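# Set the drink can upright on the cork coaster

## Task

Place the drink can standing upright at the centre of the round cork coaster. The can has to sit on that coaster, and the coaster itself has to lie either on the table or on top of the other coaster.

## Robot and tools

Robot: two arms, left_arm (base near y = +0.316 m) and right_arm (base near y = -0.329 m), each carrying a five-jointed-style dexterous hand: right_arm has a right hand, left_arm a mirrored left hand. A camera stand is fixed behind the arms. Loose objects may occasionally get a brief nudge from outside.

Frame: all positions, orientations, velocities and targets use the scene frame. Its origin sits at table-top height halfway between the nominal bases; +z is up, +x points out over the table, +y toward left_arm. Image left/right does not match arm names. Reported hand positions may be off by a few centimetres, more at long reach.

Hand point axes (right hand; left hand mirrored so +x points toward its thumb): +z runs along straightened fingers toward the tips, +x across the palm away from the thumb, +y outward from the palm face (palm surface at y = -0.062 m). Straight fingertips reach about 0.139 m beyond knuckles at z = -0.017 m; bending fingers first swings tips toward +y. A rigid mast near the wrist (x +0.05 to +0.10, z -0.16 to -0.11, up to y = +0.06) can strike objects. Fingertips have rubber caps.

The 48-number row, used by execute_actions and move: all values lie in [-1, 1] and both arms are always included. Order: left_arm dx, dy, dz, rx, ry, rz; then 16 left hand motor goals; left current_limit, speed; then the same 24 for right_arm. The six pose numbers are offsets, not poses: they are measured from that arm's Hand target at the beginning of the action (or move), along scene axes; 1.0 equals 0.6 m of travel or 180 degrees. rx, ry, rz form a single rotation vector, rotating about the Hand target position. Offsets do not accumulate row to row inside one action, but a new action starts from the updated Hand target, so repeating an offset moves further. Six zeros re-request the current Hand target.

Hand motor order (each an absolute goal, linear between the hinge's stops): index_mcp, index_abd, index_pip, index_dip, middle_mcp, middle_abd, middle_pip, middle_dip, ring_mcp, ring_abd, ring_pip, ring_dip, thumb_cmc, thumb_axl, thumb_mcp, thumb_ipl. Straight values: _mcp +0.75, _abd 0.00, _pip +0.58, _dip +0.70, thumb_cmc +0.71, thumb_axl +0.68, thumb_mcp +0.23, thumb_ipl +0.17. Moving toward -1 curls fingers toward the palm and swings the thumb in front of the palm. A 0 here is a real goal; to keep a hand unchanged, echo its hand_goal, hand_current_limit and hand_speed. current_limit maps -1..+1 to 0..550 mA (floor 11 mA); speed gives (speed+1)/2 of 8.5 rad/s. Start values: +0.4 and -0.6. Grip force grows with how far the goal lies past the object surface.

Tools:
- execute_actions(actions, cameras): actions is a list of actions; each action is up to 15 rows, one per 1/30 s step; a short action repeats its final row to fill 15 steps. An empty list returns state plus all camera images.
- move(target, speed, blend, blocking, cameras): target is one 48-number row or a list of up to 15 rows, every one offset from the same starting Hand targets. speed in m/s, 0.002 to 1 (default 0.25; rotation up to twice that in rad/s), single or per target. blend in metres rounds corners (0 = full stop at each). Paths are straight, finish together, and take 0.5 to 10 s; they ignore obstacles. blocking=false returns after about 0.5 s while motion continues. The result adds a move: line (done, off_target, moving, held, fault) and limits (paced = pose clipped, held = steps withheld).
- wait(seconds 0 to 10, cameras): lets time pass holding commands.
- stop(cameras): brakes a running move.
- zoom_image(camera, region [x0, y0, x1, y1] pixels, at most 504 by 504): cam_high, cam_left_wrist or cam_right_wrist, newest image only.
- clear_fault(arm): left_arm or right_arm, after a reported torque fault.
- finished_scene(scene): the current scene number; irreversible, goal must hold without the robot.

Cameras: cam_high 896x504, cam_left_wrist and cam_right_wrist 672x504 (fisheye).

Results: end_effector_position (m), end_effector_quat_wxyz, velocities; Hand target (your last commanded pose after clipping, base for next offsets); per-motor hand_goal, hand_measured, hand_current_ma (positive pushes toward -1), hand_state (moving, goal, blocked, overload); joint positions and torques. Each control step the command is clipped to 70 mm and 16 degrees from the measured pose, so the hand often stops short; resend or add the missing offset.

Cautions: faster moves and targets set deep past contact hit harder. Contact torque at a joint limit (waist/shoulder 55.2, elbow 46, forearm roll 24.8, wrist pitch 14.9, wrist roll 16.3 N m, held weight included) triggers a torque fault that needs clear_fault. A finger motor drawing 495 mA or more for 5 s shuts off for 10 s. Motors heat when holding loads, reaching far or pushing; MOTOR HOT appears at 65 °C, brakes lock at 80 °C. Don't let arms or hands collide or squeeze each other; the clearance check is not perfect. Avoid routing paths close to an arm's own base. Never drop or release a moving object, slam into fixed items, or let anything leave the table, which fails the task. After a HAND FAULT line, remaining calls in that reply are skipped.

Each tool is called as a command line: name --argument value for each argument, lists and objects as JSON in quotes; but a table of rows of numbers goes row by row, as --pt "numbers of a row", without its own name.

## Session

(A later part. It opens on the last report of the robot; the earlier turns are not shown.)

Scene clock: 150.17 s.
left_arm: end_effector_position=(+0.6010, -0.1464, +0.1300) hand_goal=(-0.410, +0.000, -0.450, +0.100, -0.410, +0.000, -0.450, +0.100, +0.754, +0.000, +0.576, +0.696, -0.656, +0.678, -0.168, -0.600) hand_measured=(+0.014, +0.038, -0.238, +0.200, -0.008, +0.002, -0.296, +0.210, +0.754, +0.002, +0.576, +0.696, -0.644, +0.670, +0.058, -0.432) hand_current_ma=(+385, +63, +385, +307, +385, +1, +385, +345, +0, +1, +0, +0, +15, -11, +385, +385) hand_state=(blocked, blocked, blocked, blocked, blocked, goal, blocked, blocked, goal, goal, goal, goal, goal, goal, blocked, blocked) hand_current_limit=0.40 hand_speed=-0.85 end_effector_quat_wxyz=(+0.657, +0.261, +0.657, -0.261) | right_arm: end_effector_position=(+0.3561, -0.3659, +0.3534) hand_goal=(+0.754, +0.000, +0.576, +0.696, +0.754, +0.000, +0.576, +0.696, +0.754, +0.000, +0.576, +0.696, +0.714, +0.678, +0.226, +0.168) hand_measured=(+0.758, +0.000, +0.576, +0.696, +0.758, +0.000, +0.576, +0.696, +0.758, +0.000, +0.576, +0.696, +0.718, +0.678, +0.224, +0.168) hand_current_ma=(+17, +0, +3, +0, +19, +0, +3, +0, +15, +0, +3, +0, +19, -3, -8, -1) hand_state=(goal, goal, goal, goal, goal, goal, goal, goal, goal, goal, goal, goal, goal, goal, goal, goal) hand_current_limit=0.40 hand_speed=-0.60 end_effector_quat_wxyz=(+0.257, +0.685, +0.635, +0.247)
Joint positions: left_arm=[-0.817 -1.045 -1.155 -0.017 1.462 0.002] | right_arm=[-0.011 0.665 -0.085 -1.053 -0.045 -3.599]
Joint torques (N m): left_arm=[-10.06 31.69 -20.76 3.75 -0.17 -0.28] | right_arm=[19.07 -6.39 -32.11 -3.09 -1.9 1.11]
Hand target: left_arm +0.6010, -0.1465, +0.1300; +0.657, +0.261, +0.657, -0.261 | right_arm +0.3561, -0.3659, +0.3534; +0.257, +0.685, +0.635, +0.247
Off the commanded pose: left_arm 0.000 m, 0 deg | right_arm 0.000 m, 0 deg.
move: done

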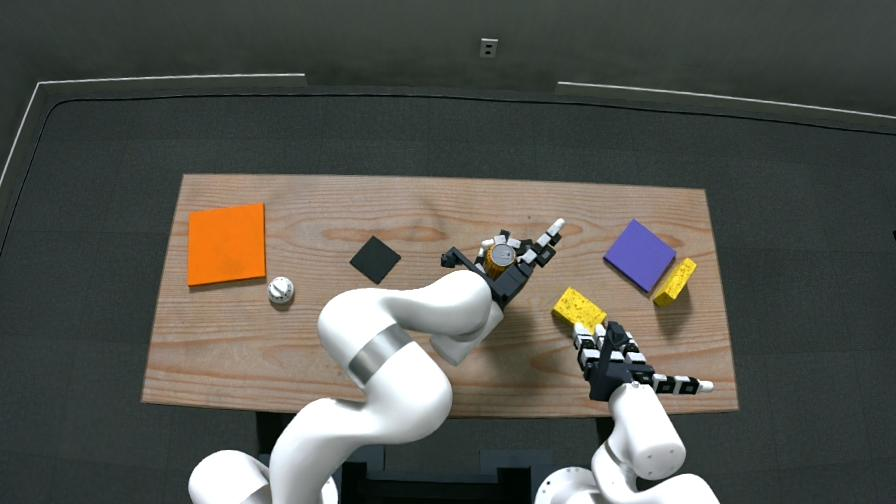

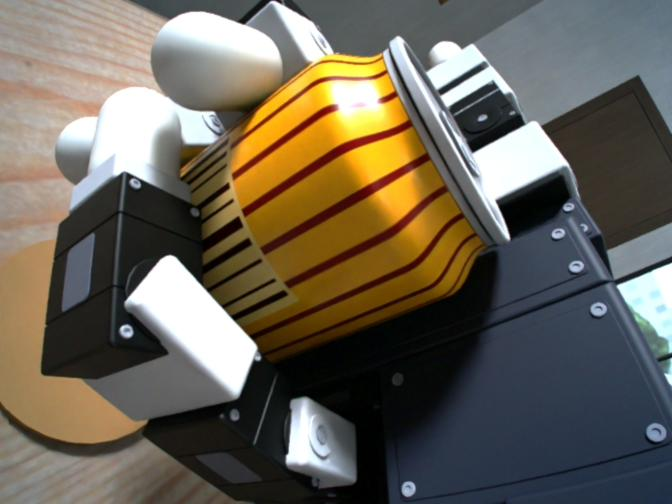

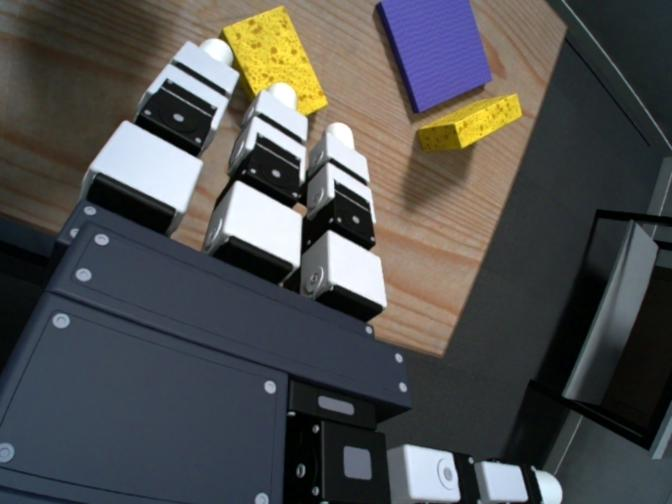

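move --pt "0.005 0.0042 -0.09 0 0 0 -0.41 0 -0.45 0.1 -0.41 0 -0.45 0.1 0.754 0 0.576 0.696 -0.657 0.678 -0.169 -0.6 0.4 -0.85 0 0 0 0 0 0 0.754 0 0.576 0.696 0.754 0 0.576 0.696 0.754 0 0.576 0.696 0.714 0.678 0.226 0.168 0.4 -0.6" --cameras '["cam_high","cam_left_wrist"]' --speed 0.06

zoom_image --camera "cam_high" --region '[450, 210, 550, 310]'

zoom_image --camera "cam_left_wrist" --region '[0, 150, 300, 504]'

Scene clock: 159.20 s.
left_arm: end_effector_position=(+0.6040, -0.1439, +0.0760) hand_goal=(-0.410, +0.000, -0.450, +0.100, -0.410, +0.000, -0.450, +0.100, +0.754, +0.000, +0.576, +0.696, -0.656, +0.678, -0.168, -0.600) hand_measured=(+0.014, +0.038, -0.238, +0.200, -0.008, +0.002, -0.296, +0.210, +0.754, +0.002, +0.576, +0.696, -0.644, +0.670, +0.058, -0.432) hand_current_ma=(+385, +63, +385, +307, +385, +1, +385, +345, +0, +1, +0, +0, +15, -11, +385, +385) hand_state=(blocked, blocked, blocked, blocked, blocked, goal, blocked, blocked, goal, goal, goal, goal, goal, goal, blocked, blocked) hand_current_limit=0.40 hand_speed=-0.85 end_effector_quat_wxyz=(+0.657, +0.261, +0.657, -0.262) | right_arm: end_effector_position=(+0.3561, -0.3659, +0.3534) hand_goal=(+0.754, +0.000, +0.576, +0.696, +0.754, +0.000, +0.576, +0.696, +0.754, +0.000, +0.576, +0.696, +0.714, +0.678, +0.226, +0.168) hand_measured=(+0.758, +0.000, +0.576, +0.696, +0.758, +0.000, +0.576, +0.696, +0.758, +0.000, +0.576, +0.696, +0.718, +0.678, +0.224, +0.168) hand_current_ma=(+17, +0, +3, +0, +19, +0, +3, +0, +15, +0, +3, +0, +19, -3, -8, -1) hand_state=(goal, goal, goal, goal, goal, goal, goal, goal, goal, goal, goal, goal, goal, goal, goal, goal) hand_current_limit=0.40 hand_speed=-0.60 end_effector_quat_wxyz=(+0.257, +0.685, +0.635, +0.247)
Joint positions: left_arm=[-0.81 -1.172 -1.229 -0.01 1.515 0.001] | right_arm=[-0.011 0.665 -0.085 -1.053 -0.045 -3.599]
Joint torques (N m): left_arm=[10.24 34.05 -19.96 3.99 5.24 -0.39] | right_arm=[18.77 -6.31 -31.63 -2.9 -1.92 1.13]
Hand target: left_arm +0.6040, -0.1439, +0.0760; +0.657, +0.261, +0.657, -0.261 | right_arm +0.3561, -0.3659, +0.3534; +0.257, +0.685, +0.635, +0.247
Off the commanded pose: left_arm 0.000 m, 0 deg | right_arm 0.000 m, 0 deg.
move: done
Images, in order (width x height): cam_high 896x504, cam_left_wrist 672x504.

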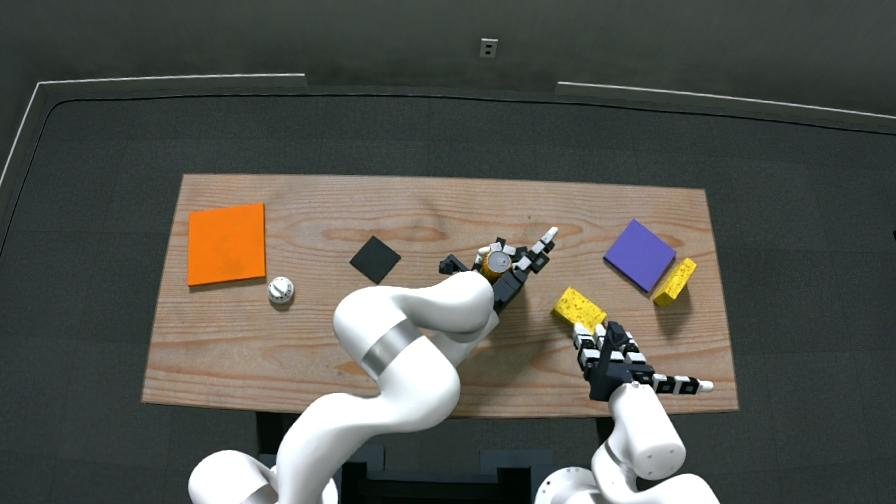

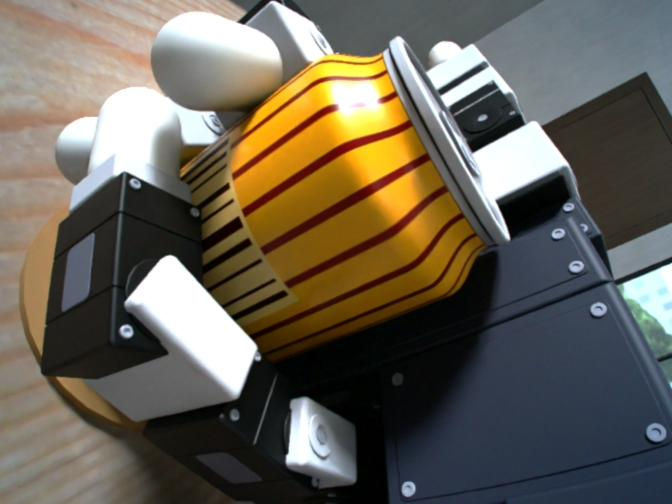

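Scaled by 5.040 from the camera's 896x504 image, which has a finer 1280x720 frame.

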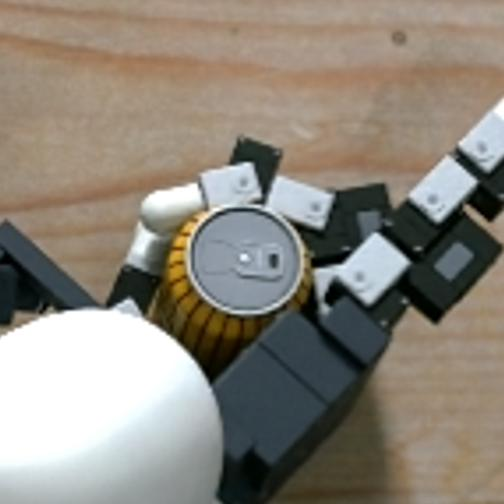

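Scaled by 1.424 from the camera's 672x504 image, which has a finer 960x720 frame.

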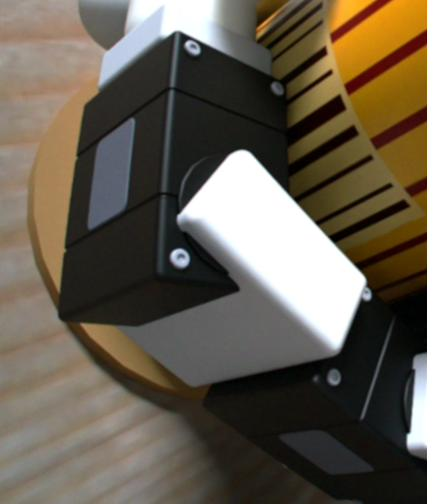

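move --pt "0 -0.003 -0.0083 0 0 0 -0.41 0 -0.45 0.1 -0.41 0 -0.45 0.1 0.754 0 0.576 0.696 -0.657 0.678 -0.169 -0.6 0.4 -0.85 0 0 0 0 0 0 0.754 0 0.576 0.696 0.754 0 0.576 0.696 0.754 0 0.576 0.696 0.714 0.678 0.226 0.168 0.4 -0.6" --speed 0.03

move --pt "0 0 -0.0025 0 0 0 -0.41 0 -0.45 0.1 -0.41 0 -0.45 0.1 0.754 0 0.576 0.696 -0.657 0.678 -0.169 -0.6 0.4 -0.85 0 0 0 0 0 0 0.754 0 0.576 0.696 0.754 0 0.576 0.696 0.754 0 0.576 0.696 0.714 0.678 0.226 0.168 0.4 -0.6" --speed 0.03 --cameras '["cam_high","cam_left_wrist"]'

zoom_image --camera "cam_left_wrist" --region '[0, 150, 300, 504]'

Scene clock: 167.97 s.
left_arm: end_effector_position=(+0.6041, -0.1458, +0.0712) hand_goal=(-0.410, +0.000, -0.450, +0.100, -0.410, +0.000, -0.450, +0.100, +0.754, +0.000, +0.576, +0.696, -0.656, +0.678, -0.168, -0.600) hand_measured=(+0.014, +0.038, -0.238, +0.182, -0.008, +0.000, -0.296, +0.210, +0.754, +0.002, +0.576, +0.696, -0.644, +0.668, +0.058, -0.432) hand_current_ma=(+385, +63, +385, +233, +385, +0, +385, +345, +0, +1, +0, +0, +15, -16, +385, +385) hand_state=(blocked, blocked, blocked, blocked, blocked, goal, blocked, blocked, goal, goal, goal, goal, goal, goal, blocked, blocked) hand_current_limit=0.40 hand_speed=-0.85 end_effector_quat_wxyz=(+0.657, +0.261, +0.657, -0.262) | right_arm: end_effector_position=(+0.3561, -0.3659, +0.3534) hand_goal=(+0.754, +0.000, +0.576, +0.696, +0.754, +0.000, +0.576, +0.696, +0.754, +0.000, +0.576, +0.696, +0.714, +0.678, +0.226, +0.168) hand_measured=(+0.758, +0.000, +0.576, +0.696, +0.758, +0.000, +0.576, +0.696, +0.758, +0.000, +0.576, +0.696, +0.718, +0.678, +0.224, +0.168) hand_current_ma=(+17, +0, +3, +0, +19, +0, +3, +0, +15, +0, +3, +0, +19, -3, -8, -1) hand_state=(goal, goal, goal, goal, goal, goal, goal, goal, goal, goal, goal, goal, goal, goal, goal, goal) hand_current_limit=0.40 hand_speed=-0.60 end_effector_quat_wxyz=(+0.257, +0.685, +0.635, +0.247)
Joint positions: left_arm=[-0.812 -1.185 -1.241 -0.012 1.517 0.001] | right_arm=[-0.011 0.665 -0.085 -1.053 -0.045 -3.599]
Joint torques (N m): left_arm=[-10.62 25.51 -15.88 -4.23 1.55 0.63] | right_arm=[18.86 -5.94 -31.46 -3.03 -1.92 1.11]
Hand target: left_arm +0.6040, -0.1457, +0.0710; +0.657, +0.261, +0.657, -0.261 | right_arm +0.3561, -0.3659, +0.3534; +0.257, +0.685, +0.635, +0.247
Off the commanded pose: left_arm 0.000 m, 0 deg | right_arm 0.000 m, 0 deg.
move: done

Scene clock: 168.70 s.
left_arm: end_effector_position=(+0.6040, -0.1458, +0.0696) hand_goal=(-0.410, +0.000, -0.450, +0.100, -0.410, +0.000, -0.450, +0.100, +0.754, +0.000, +0.576, +0.696, -0.656, +0.678, -0.168, -0.600) hand_measured=(+0.000, +0.028, -0.266, +0.162, -0.008, -0.010, -0.296, +0.202, +0.754, +0.002, +0.576, +0.696, -0.656, +0.668, +0.062, -0.432) hand_current_ma=(+385, +43, +385, +155, +385, -10, +385, +312, +0, +1, +0, +0, +0, -18, +385, +385) hand_state=(blocked, blocked, blocked, blocked, blocked, goal, blocked, blocked, goal, goal, goal, goal, goal, goal, blocked, blocked) hand_current_limit=0.40 hand_speed=-0.85 end_effector_quat_wxyz=(+0.657, +0.261, +0.657, -0.261) | right_arm: end_effector_position=(+0.3561, -0.3659, +0.3534) hand_goal=(+0.754, +0.000, +0.576, +0.696, +0.754, +0.000, +0.576, +0.696, +0.754, +0.000, +0.576, +0.696, +0.714, +0.678, +0.226, +0.168) hand_measured=(+0.758, +0.000, +0.576, +0.696, +0.758, +0.000, +0.576, +0.696, +0.758, +0.000, +0.576, +0.696, +0.718, +0.678, +0.224, +0.168) hand_current_ma=(+17, +0, +3, +0, +19, +0, +3, +0, +15, +0, +3, +0, +19, -3, -8, -1) hand_state=(goal, goal, goal, goal, goal, goal, goal, goal, goal, goal, goal, goal, goal, goal, goal, goal) hand_current_limit=0.40 hand_speed=-0.60 end_effector_quat_wxyz=(+0.257, +0.685, +0.635, +0.247)
Joint positions: left_arm=[-0.812 -1.189 -1.243 -0.012 1.518 0.001] | right_arm=[-0.011 0.665 -0.085 -1.053 -0.045 -3.599]
Joint torques (N m): left_arm=[-9.29 15.97 -10.45 -4.78 -0.1 -0.15] | right_arm=[18.74 -6.02 -31.83 -3.08 -1.96 1.08]
Hand target: left_arm +0.6040, -0.1457, +0.0695; +0.657, +0.261, +0.657, -0.261 | right_arm +0.3561, -0.3659, +0.3534; +0.257, +0.685, +0.635, +0.247
Off the commanded pose: left_arm 0.000 m, 0 deg | right_arm 0.000 m, 0 deg.
move: done
Images, in order (width x height): cam_high 896x504, cam_left_wrist 672x504.

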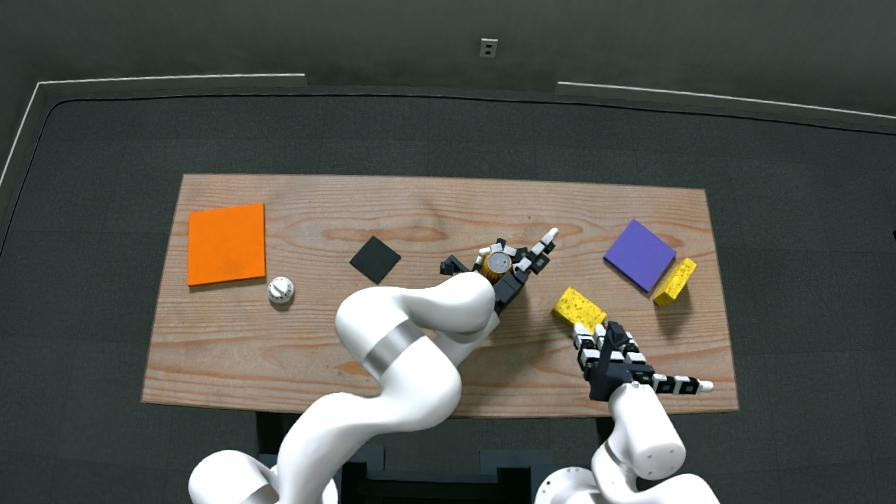

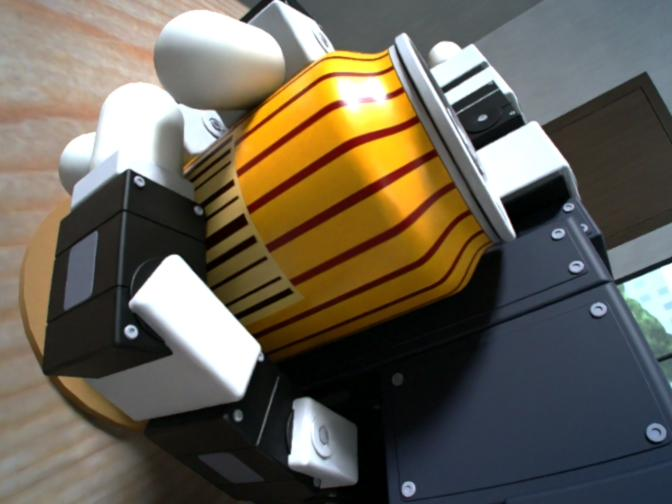

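Scaled by 1.424 from the camera's 672x504 image, which has a finer 960x720 frame.

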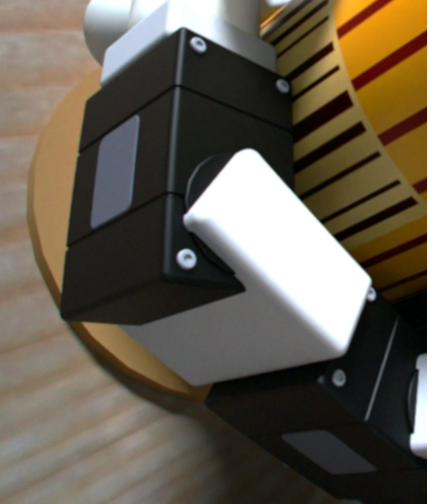

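execute_actions --actions '[[[0,0,0.0025,0,0,0,-0.05,0,-0.25,0.2,-0.05,0,-0.28,0.22,0.754,0,0.576,0.696,-0.657,0.678,0.06,-0.43,0.4,-0.85,0,0,0,0,0,0,0.754,0,0.576,0.696,0.754,0,0.576,0.696,0.754,0,0.576,0.696,0.714,0.678,0.226,0.168,0.4,-0.6]],[[0,0,0,0,0,0,0.15,0,-0.1,0.3,0.15,0,-0.1,0.3,0.754,0,0.576,0.696,-0.657,0.678,0.2,-0.25,0.4,-0.85,0,0,0,0,0,0,0.754,0,0.576,0.696,0.754,0,0.576,0.696,0.754,0,0.576,0.696,0.714,0.678,0.226,0.168,0.4,-0.6]]]' --cameras '["cam_high","cam_left_wrist"]'

Scene clock: 181.90 s.
left_arm: end_effector_position=(+0.6040, -0.1457, +0.0710) hand_goal=(+0.150, +0.000, -0.100, +0.300, +0.150, +0.000, -0.100, +0.300, +0.754, +0.000, +0.576, +0.696, -0.656, +0.678, +0.200, -0.250) hand_measured=(+0.148, +0.010, -0.102, +0.298, +0.148, +0.000, -0.102, +0.298, +0.754, +0.002, +0.576, +0.696, -0.650, +0.676, +0.198, -0.252) hand_current_ma=(-2, +9, -2, -2, -2, +0, -2, -2, +0, +1, +0, +0, +6, -1, -2, -2) hand_state=(goal, goal, goal, goal, goal, goal, goal, goal, goal, goal, goal, goal, goal, goal, goal, goal) hand_current_limit=0.40 hand_speed=-0.85 end_effector_quat_wxyz=(+0.657, +0.261, +0.657, -0.261) | right_arm: end_effector_position=(+0.3561, -0.3659, +0.3534) hand_goal=(+0.754, +0.000, +0.576, +0.696, +0.754, +0.000, +0.576, +0.696, +0.754, +0.000, +0.576, +0.696, +0.714, +0.678, +0.226, +0.168) hand_measured=(+0.758, +0.000, +0.576, +0.696, +0.758, +0.000, +0.576, +0.696, +0.758, +0.000, +0.576, +0.696, +0.718, +0.678, +0.224, +0.168) hand_current_ma=(+17, +0, +3, +0, +19, +0, +3, +0, +15, +0, +3, +0, +19, -3, -8, -1) hand_state=(goal, goal, goal, goal, goal, goal, goal, goal, goal, goal, goal, goal, goal, goal, goal, goal) hand_current_limit=0.40 hand_speed=-0.60 end_effector_quat_wxyz=(+0.257, +0.685, +0.635, +0.247)
Joint positions: left_arm=[-0.812 -1.185 -1.24 -0.012 1.516 0.001] | right_arm=[-0.011 0.665 -0.085 -1.053 -0.045 -3.599]
Joint torques (N m): left_arm=[4.22 48.73 -16.28 -3.49 4.53 0.94] | right_arm=[19.06 -6.24 -31.41 -3.21 -1.93 1.09]
Hand target: left_arm +0.6040, -0.1457, +0.0710; +0.657, +0.261, +0.657, -0.261 | right_arm +0.3561, -0.3659, +0.3534; +0.257, +0.685, +0.635, +0.247
Off the commanded pose: left_arm 0.000 m, 0 deg | right_arm 0.000 m, 0 deg.
Images, in order (width x height): cam_high 896x504, cam_left_wrist 672x504.

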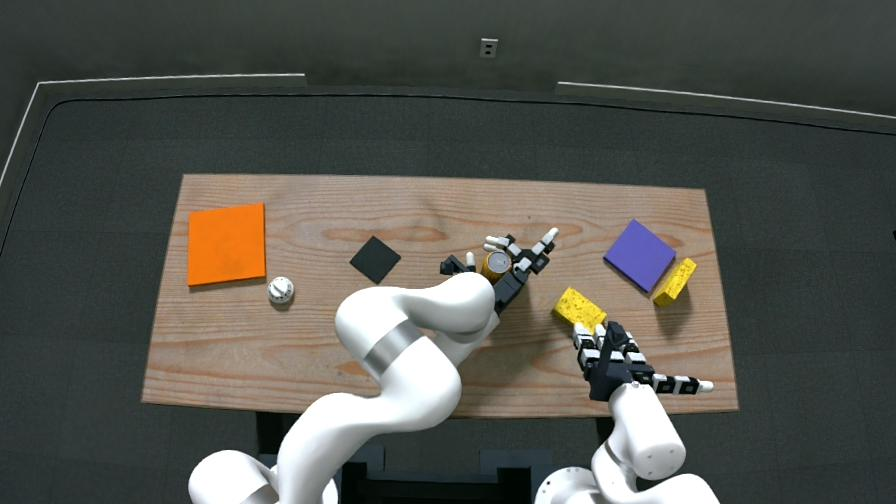

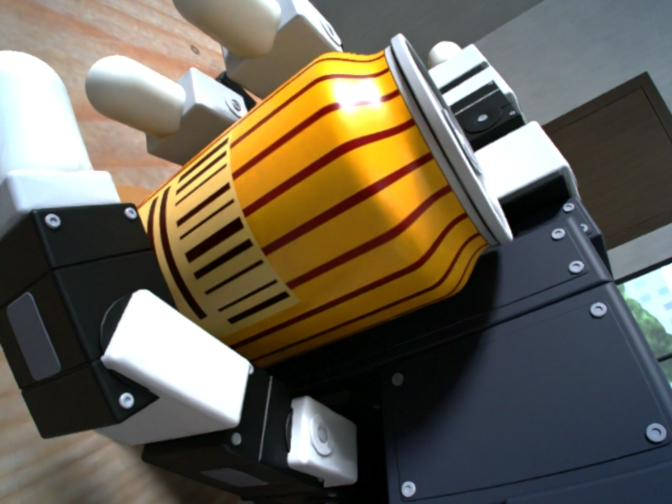

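execute_actions --actions '[[[0,0,0,0,0,0,0.754,0,0.576,0.696,0.754,0,0.576,0.696,0.754,0,0.576,0.696,-0.657,0.678,0.449,0.168,0.4,-0.75,0,0,0,0,0,0,0.754,0,0.576,0.696,0.754,0,0.576,0.696,0.754,0,0.576,0.696,0.714,0.678,0.226,0.168,0.4,-0.6]],[[0,0,0,0,0,0,0.754,0,0.576,0.696,0.754,0,0.576,0.696,0.754,0,0.576,0.696,-0.657,0.678,0.449,0.168,0.4,-0.75,0,0,0,0,0,0,0.754,0,0.576,0.696,0.754,0,0.576,0.696,0.754,0,0.576,0.696,0.714,0.678,0.226,0.168,0.4,-0.6]]]'

move --pt "-0.025 -0.0265 0 0 0 0 0.754 0 0.576 0.696 0.754 0 0.576 0.696 0.754 0 0.576 0.696 -0.657 0.678 0.449 0.168 0.4 -0.75 0 0 0 0 0 0 0.754 0 0.576 0.696 0.754 0 0.576 0.696 0.754 0 0.576 0.696 0.714 0.678 0.226 0.168 0.4 -0.6" --speed 0.04 --cameras '["cam_high","cam_left_wrist"]'

zoom_image --camera "cam_high" --region '[450, 210, 550, 310]'

Scene clock: 194.23 s.
left_arm: end_effector_position=(+0.6040, -0.1457, +0.0710) hand_goal=(+0.754, +0.000, +0.576, +0.696, +0.754, +0.000, +0.576, +0.696, +0.754, +0.000, +0.576, +0.696, -0.656, +0.678, +0.450, +0.168) hand_measured=(+0.752, +0.010, +0.574, +0.694, +0.752, +0.002, +0.574, +0.694, +0.754, +0.002, +0.576, +0.696, -0.650, +0.676, +0.448, +0.166) hand_current_ma=(-2, +9, -2, -2, -2, +1, -2, -2, +0, +1, +0, +0, +6, -1, -2, -2) hand_state=(goal, goal, goal, goal, goal, goal, goal, goal, goal, goal, goal, goal, goal, goal, goal, goal) hand_current_limit=0.40 hand_speed=-0.75 end_effector_quat_wxyz=(+0.657, +0.261, +0.657, -0.261) | right_arm: end_effector_position=(+0.3561, -0.3659, +0.3534) hand_goal=(+0.754, +0.000, +0.576, +0.696, +0.754, +0.000, +0.576, +0.696, +0.754, +0.000, +0.576, +0.696, +0.714, +0.678, +0.226, +0.168) hand_measured=(+0.758, +0.000, +0.576, +0.696, +0.758, +0.000, +0.576, +0.696, +0.758, +0.000, +0.576, +0.696, +0.718, +0.678, +0.224, +0.168) hand_current_ma=(+17, +0, +3, +0, +19, +0, +3, +0, +15, +0, +3, +0, +19, -3, -8, -1) hand_state=(goal, goal, goal, goal, goal, goal, goal, goal, goal, goal, goal, goal, goal, goal, goal, goal) hand_current_limit=0.40 hand_speed=-0.60 end_effector_quat_wxyz=(+0.257, +0.685, +0.635, +0.247)
Joint positions: left_arm=[-0.812 -1.185 -1.241 -0.012 1.516 0.001] | right_arm=[-0.011 0.665 -0.085 -1.053 -0.045 -3.599]
Joint torques (N m): left_arm=[9.78 40.8 -18.75 -3.82 4.35 0.9] | right_arm=[18.07 -5.7 -31.8 -3.11 -1.84 1.12]
Hand target: left_arm +0.6040, -0.1457, +0.0710; +0.657, +0.261, +0.657, -0.261 | right_arm +0.3561, -0.3659, +0.3534; +0.257, +0.685, +0.635, +0.247
Off the commanded pose: left_arm 0.000 m, 0 deg | right_arm 0.000 m, 0 deg.

Scene clock: 195.10 s.
left_arm: end_effector_position=(+0.5890, -0.1616, +0.0710) hand_goal=(+0.754, +0.000, +0.576, +0.696, +0.754, +0.000, +0.576, +0.696, +0.754, +0.000, +0.576, +0.696, -0.656, +0.678, +0.450, +0.168) hand_measured=(+0.752, +0.010, +0.574, +0.694, +0.752, +0.002, +0.574, +0.694, +0.754, +0.002, +0.576, +0.696, -0.650, +0.676, +0.448, +0.166) hand_current_ma=(-1, +9, -2, -2, -2, +1, -2, -2, +0, +1, +0, +0, +6, -1, -2, -2) hand_state=(goal, goal, goal, goal, goal, goal, goal, goal, goal, goal, goal, goal, goal, goal, goal, goal) hand_current_limit=0.40 hand_speed=-0.75 end_effector_quat_wxyz=(+0.657, +0.261, +0.657, -0.261) | right_arm: end_effector_position=(+0.3561, -0.3659, +0.3534) hand_goal=(+0.754, +0.000, +0.576, +0.696, +0.754, +0.000, +0.576, +0.696, +0.754, +0.000, +0.576, +0.696, +0.714, +0.678, +0.226, +0.168) hand_measured=(+0.758, +0.000, +0.576, +0.696, +0.758, +0.000, +0.576, +0.696, +0.758, +0.000, +0.576, +0.696, +0.718, +0.678, +0.224, +0.168) hand_current_ma=(+17, +0, +3, +0, +19, +0, +3, +0, +15, +0, +3, +0, +19, -3, -8, -1) hand_state=(goal, goal, goal, goal, goal, goal, goal, goal, goal, goal, goal, goal, goal, goal, goal, goal) hand_current_limit=0.40 hand_speed=-0.60 end_effector_quat_wxyz=(+0.257, +0.685, +0.635, +0.247)
Joint positions: left_arm=[-0.853 -1.186 -1.243 -0.053 1.515 0.003] | right_arm=[-0.011 0.665 -0.085 -1.053 -0.045 -3.599]
Joint torques (N m): left_arm=[-11.28 31.01 -18.52 -4.52 -0.84 1.02] | right_arm=[18.54 -6.07 -31.77 -3.25 -1.86 1.08]
Hand target: left_arm +0.5890, -0.1616, +0.0710; +0.657, +0.261, +0.657, -0.261 | right_arm +0.3561, -0.3659, +0.3534; +0.257, +0.685, +0.635, +0.247
Off the commanded pose: left_arm 0.000 m, 0 deg | right_arm 0.000 m, 0 deg.
move: done
Images, in order (width x height): cam_high 896x504, cam_left_wrist 672x504.

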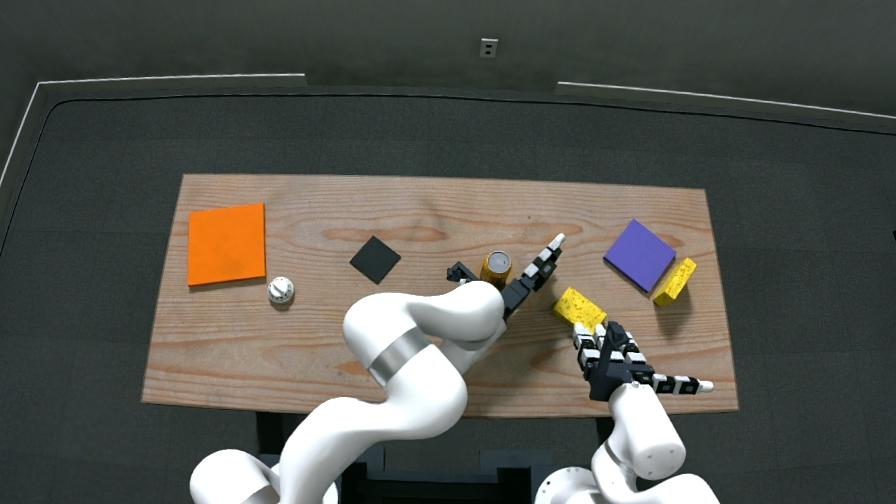

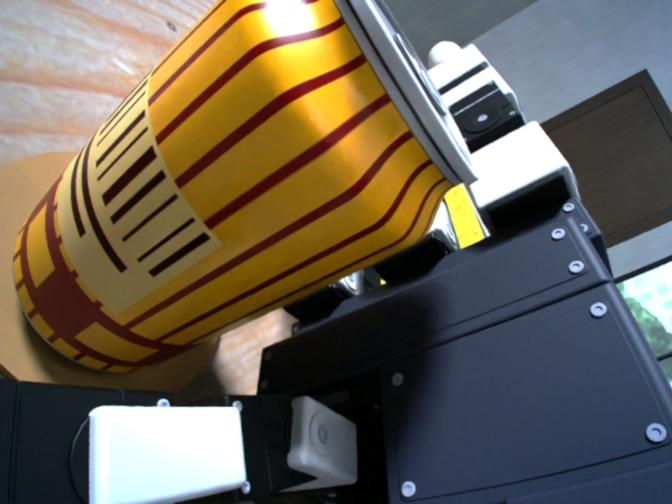

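Scaled by 5.040 from the camera's 896x504 image, which has a finer 1280x720 frame.

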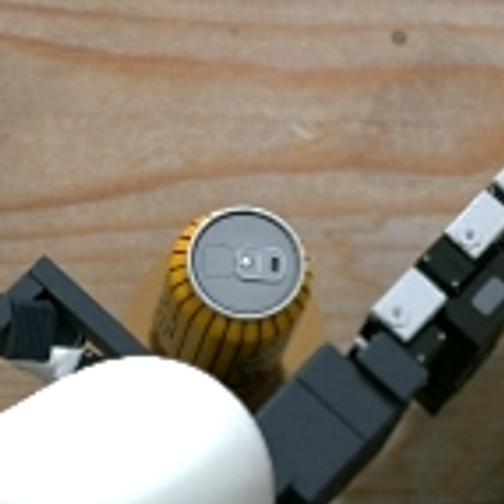

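move --pt "-0.0969 0.0916 0 0 0 0 0.754 0 0.576 0.696 0.754 0 0.576 0.696 0.754 0 0.576 0.696 -0.657 0.678 0.449 0.168 0.4 -0.75 0 0 0 0 0 0 0.754 0 0.576 0.696 0.754 0 0.576 0.696 0.754 0 0.576 0.696 0.714 0.678 0.226 0.168 0.4 -0.6" --pt "-0.1300 0.17 0.25 0 0 0 0.754 0 0.576 0.696 0.754 0 0.576 0.696 0.754 0 0.576 0.696 -0.657 0.678 0.449 0.168 0.4 -0.75 0 0 0 0 0 0 0.754 0 0.576 0.696 0.754 0 0.576 0.696 0.754 0 0.576 0.696 0.714 0.678 0.226 0.168 0.4 -0.6" --speed 0.12 --blend 0.01 --cameras '["cam_high","cam_left_wrist"]'

zoom_image --camera "cam_high" --region '[450, 210, 550, 310]'

Scene clock: 205.47 s.
left_arm: end_effector_position=(+0.5110, -0.0596, +0.2210) hand_goal=(+0.754, +0.000, +0.576, +0.696, +0.754, +0.000, +0.576, +0.696, +0.754, +0.000, +0.576, +0.696, -0.656, +0.678, +0.450, +0.168) hand_measured=(+0.752, +0.010, +0.574, +0.694, +0.752, +0.002, +0.574, +0.694, +0.754, +0.002, +0.576, +0.696, -0.650, +0.676, +0.448, +0.166) hand_current_ma=(-1, +9, -2, -2, -1, +1, -2, -2, +0, +1, +0, +0, +6, -1, -2, -2) hand_state=(goal, goal, goal, goal, goal, goal, goal, goal, goal, goal, goal, goal, goal, goal, goal, goal) hand_current_limit=0.40 hand_speed=-0.75 end_effector_quat_wxyz=(+0.657, +0.261, +0.657, -0.261) | right_arm: end_effector_position=(+0.3561, -0.3659, +0.3534) hand_goal=(+0.754, +0.000, +0.576, +0.696, +0.754, +0.000, +0.576, +0.696, +0.754, +0.000, +0.576, +0.696, +0.714, +0.678, +0.226, +0.168) hand_measured=(+0.758, +0.000, +0.576, +0.696, +0.758, +0.000, +0.576, +0.696, +0.758, +0.000, +0.576, +0.696, +0.718, +0.678, +0.224, +0.168) hand_current_ma=(+17, +0, +3, +0, +19, +0, +3, +0, +15, +0, +3, +0, +19, -3, -8, -1) hand_state=(goal, goal, goal, goal, goal, goal, goal, goal, goal, goal, goal, goal, goal, goal, goal, goal) hand_current_limit=0.40 hand_speed=-0.60 end_effector_quat_wxyz=(+0.257, +0.685, +0.635, +0.247)
Joint positions: left_arm=[-0.819 -0.687 -0.712 -0.019 1.546 0.001] | right_arm=[-0.011 0.665 -0.085 -1.053 -0.045 -3.599]
Joint torques (N m): left_arm=[11.73 39.58 -5.12 4.32 -0.84 0.23] | right_arm=[18.66 -5.52 -31.76 -3.02 -1.88 1.12]
Hand target: left_arm +0.5110, -0.0596, +0.2210; +0.657, +0.261, +0.657, -0.261 | right_arm +0.3561, -0.3659, +0.3534; +0.257, +0.685, +0.635, +0.247
Off the commanded pose: left_arm 0.000 m, 0 deg | right_arm 0.000 m, 0 deg.
move: done
Images, in order (width x height): cam_high 896x504, cam_left_wrist 672x504.

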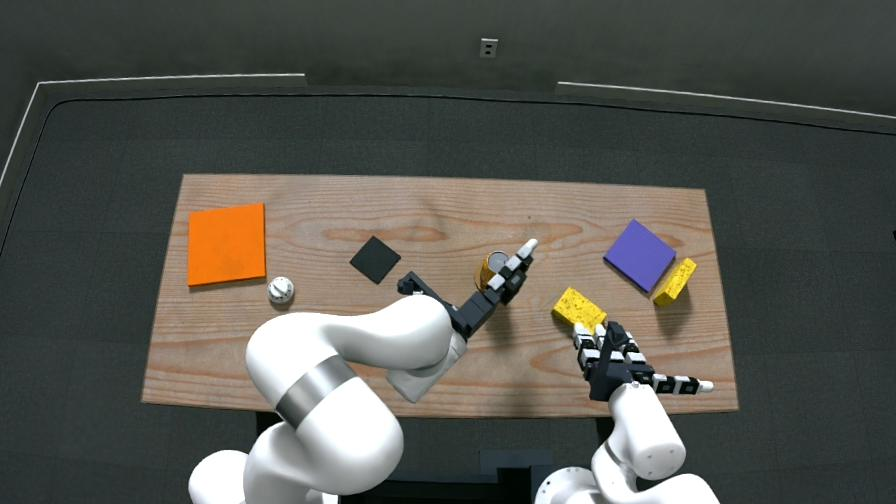

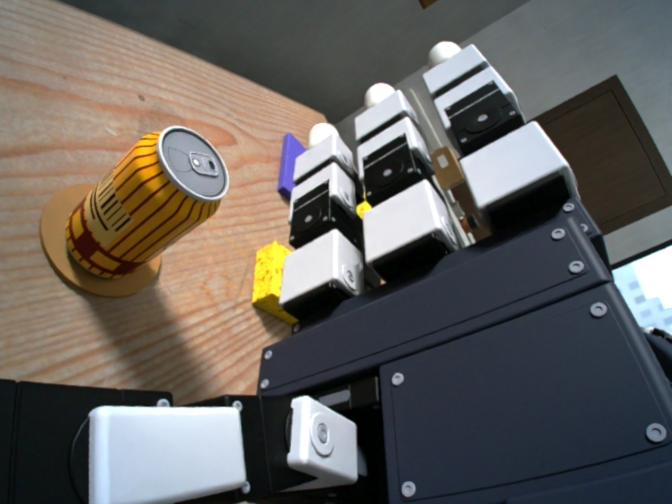

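Scaled by 5.040 from the camera's 896x504 image, which has a finer 1280x720 frame.

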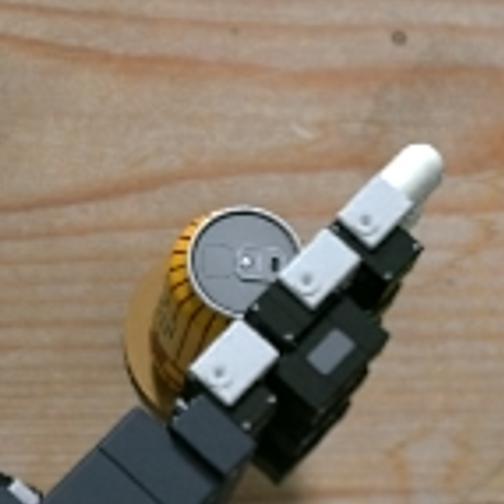

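move --pt "-0.1 0.2 0.15 0 0 0 0.754 0 0.576 0.696 0.754 0 0.576 0.696 0.754 0 0.576 0.696 -0.657 0.678 0.449 0.168 0.4 -0.75 0 0 0 0 0 0 0.754 0 0.576 0.696 0.754 0 0.576 0.696 0.754 0 0.576 0.696 0.714 0.678 0.226 0.168 0.4 -0.6" --speed 0.15 --cameras '["cam_high","cam_left_wrist"]'

zoom_image --camera "cam_high" --region '[450, 220, 540, 310]'

zoom_image --camera "cam_left_wrist" --region '[20, 80, 270, 330]'

Scene clock: 212.67 s.
left_arm: end_effector_position=(+0.4510, +0.0604, +0.3110) hand_goal=(+0.754, +0.000, +0.576, +0.696, +0.754, +0.000, +0.576, +0.696, +0.754, +0.000, +0.576, +0.696, -0.656, +0.678, +0.450, +0.168) hand_measured=(+0.752, +0.010, +0.574, +0.694, +0.752, +0.002, +0.574, +0.694, +0.754, +0.002, +0.576, +0.696, -0.650, +0.676, +0.448, +0.166) hand_current_ma=(-1, +9, -2, -2, -1, +1, -2, -2, +0, +1, +0, +0, +7, -1, -2, -2) hand_state=(goal, goal, goal, goal, goal, goal, goal, goal, goal, goal, goal, goal, goal, goal, goal, goal) hand_current_limit=0.40 hand_speed=-0.75 end_effector_quat_wxyz=(+0.657, +0.261, +0.657, -0.261) | right_arm: end_effector_position=(+0.3561, -0.3659, +0.3534) hand_goal=(+0.754, +0.000, +0.576, +0.696, +0.754, +0.000, +0.576, +0.696, +0.754, +0.000, +0.576, +0.696, +0.714, +0.678, +0.226, +0.168) hand_measured=(+0.758, +0.000, +0.576, +0.696, +0.758, +0.000, +0.576, +0.696, +0.758, +0.000, +0.576, +0.696, +0.718, +0.678, +0.224, +0.168) hand_current_ma=(+17, +0, +3, +0, +19, +0, +3, +0, +15, +0, +3, +0, +19, -3, -8, -1) hand_state=(goal, goal, goal, goal, goal, goal, goal, goal, goal, goal, goal, goal, goal, goal, goal, goal) hand_current_limit=0.40 hand_speed=-0.60 end_effector_quat_wxyz=(+0.257, +0.685, +0.635, +0.247)
Joint positions: left_arm=[-0.666 -0.241 -0.34 0.135 1.474 -0.013] | right_arm=[-0.011 0.665 -0.085 -1.053 -0.045 -3.599]
Joint torques (N m): left_arm=[11.19 27.51 -6.13 4.28 -0.88 -0.76] | right_arm=[18.28 -5.74 -31.44 -2.94 -1.88 1.08]
Hand target: left_arm +0.4510, +0.0604, +0.3110; +0.657, +0.261, +0.657, -0.261 | right_arm +0.3561, -0.3659, +0.3534; +0.257, +0.685, +0.635, +0.247
Off the commanded pose: left_arm 0.000 m, 0 deg | right_arm 0.000 m, 0 deg.
move: done
Images, in order (width x height): cam_high 896x504, cam_left_wrist 672x504.

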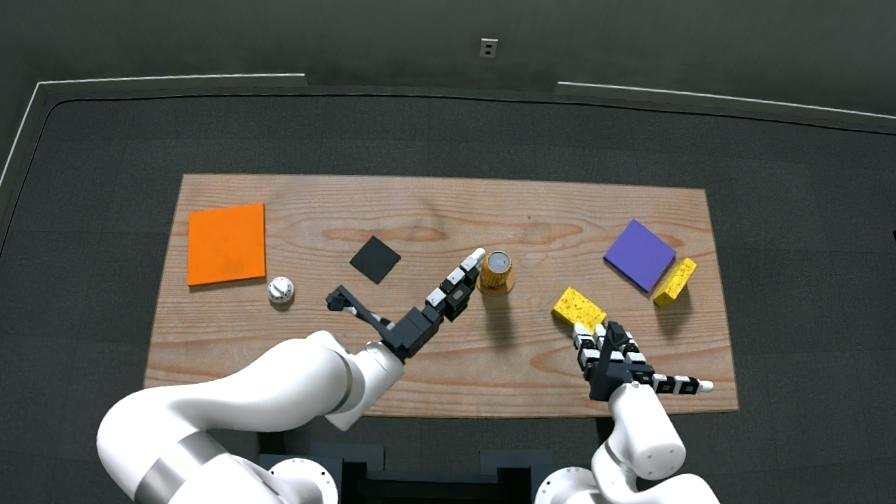

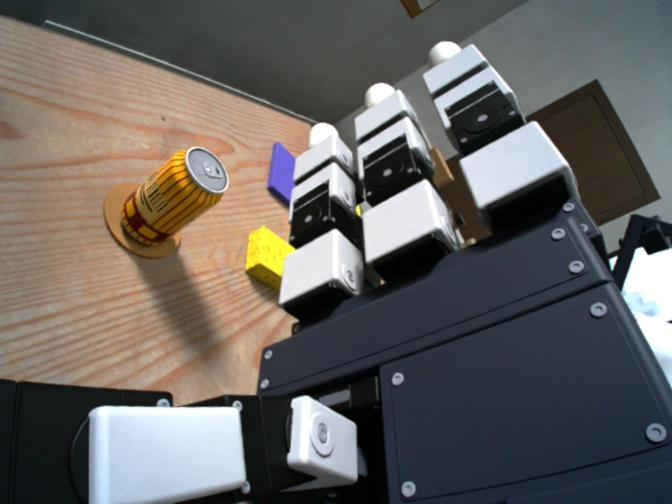

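Scaled by 5.600 from the camera's 896x504 image, which has a finer 1280x720 frame.

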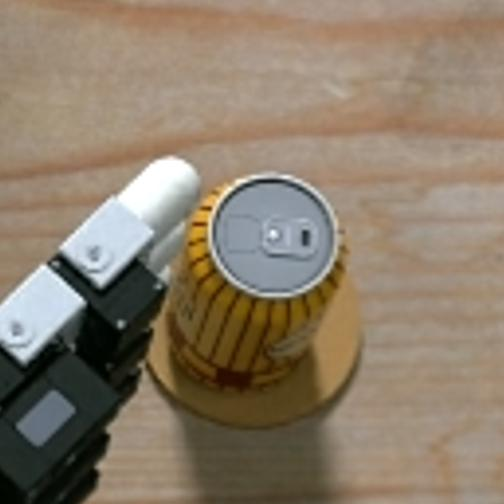

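Scaled by 2.016 from the camera's 672x504 image, which has a finer 960x720 frame.

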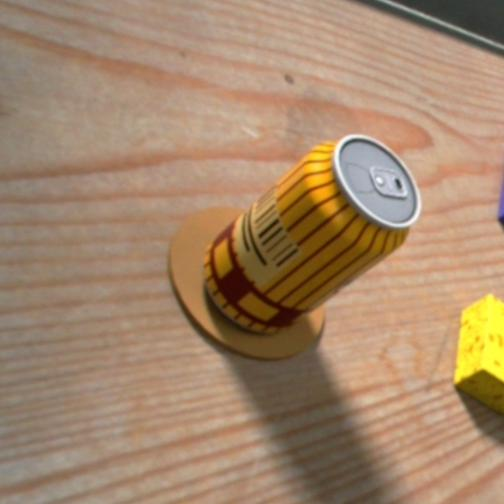

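finished_scene --scene 2

The scene is finished: the task was done.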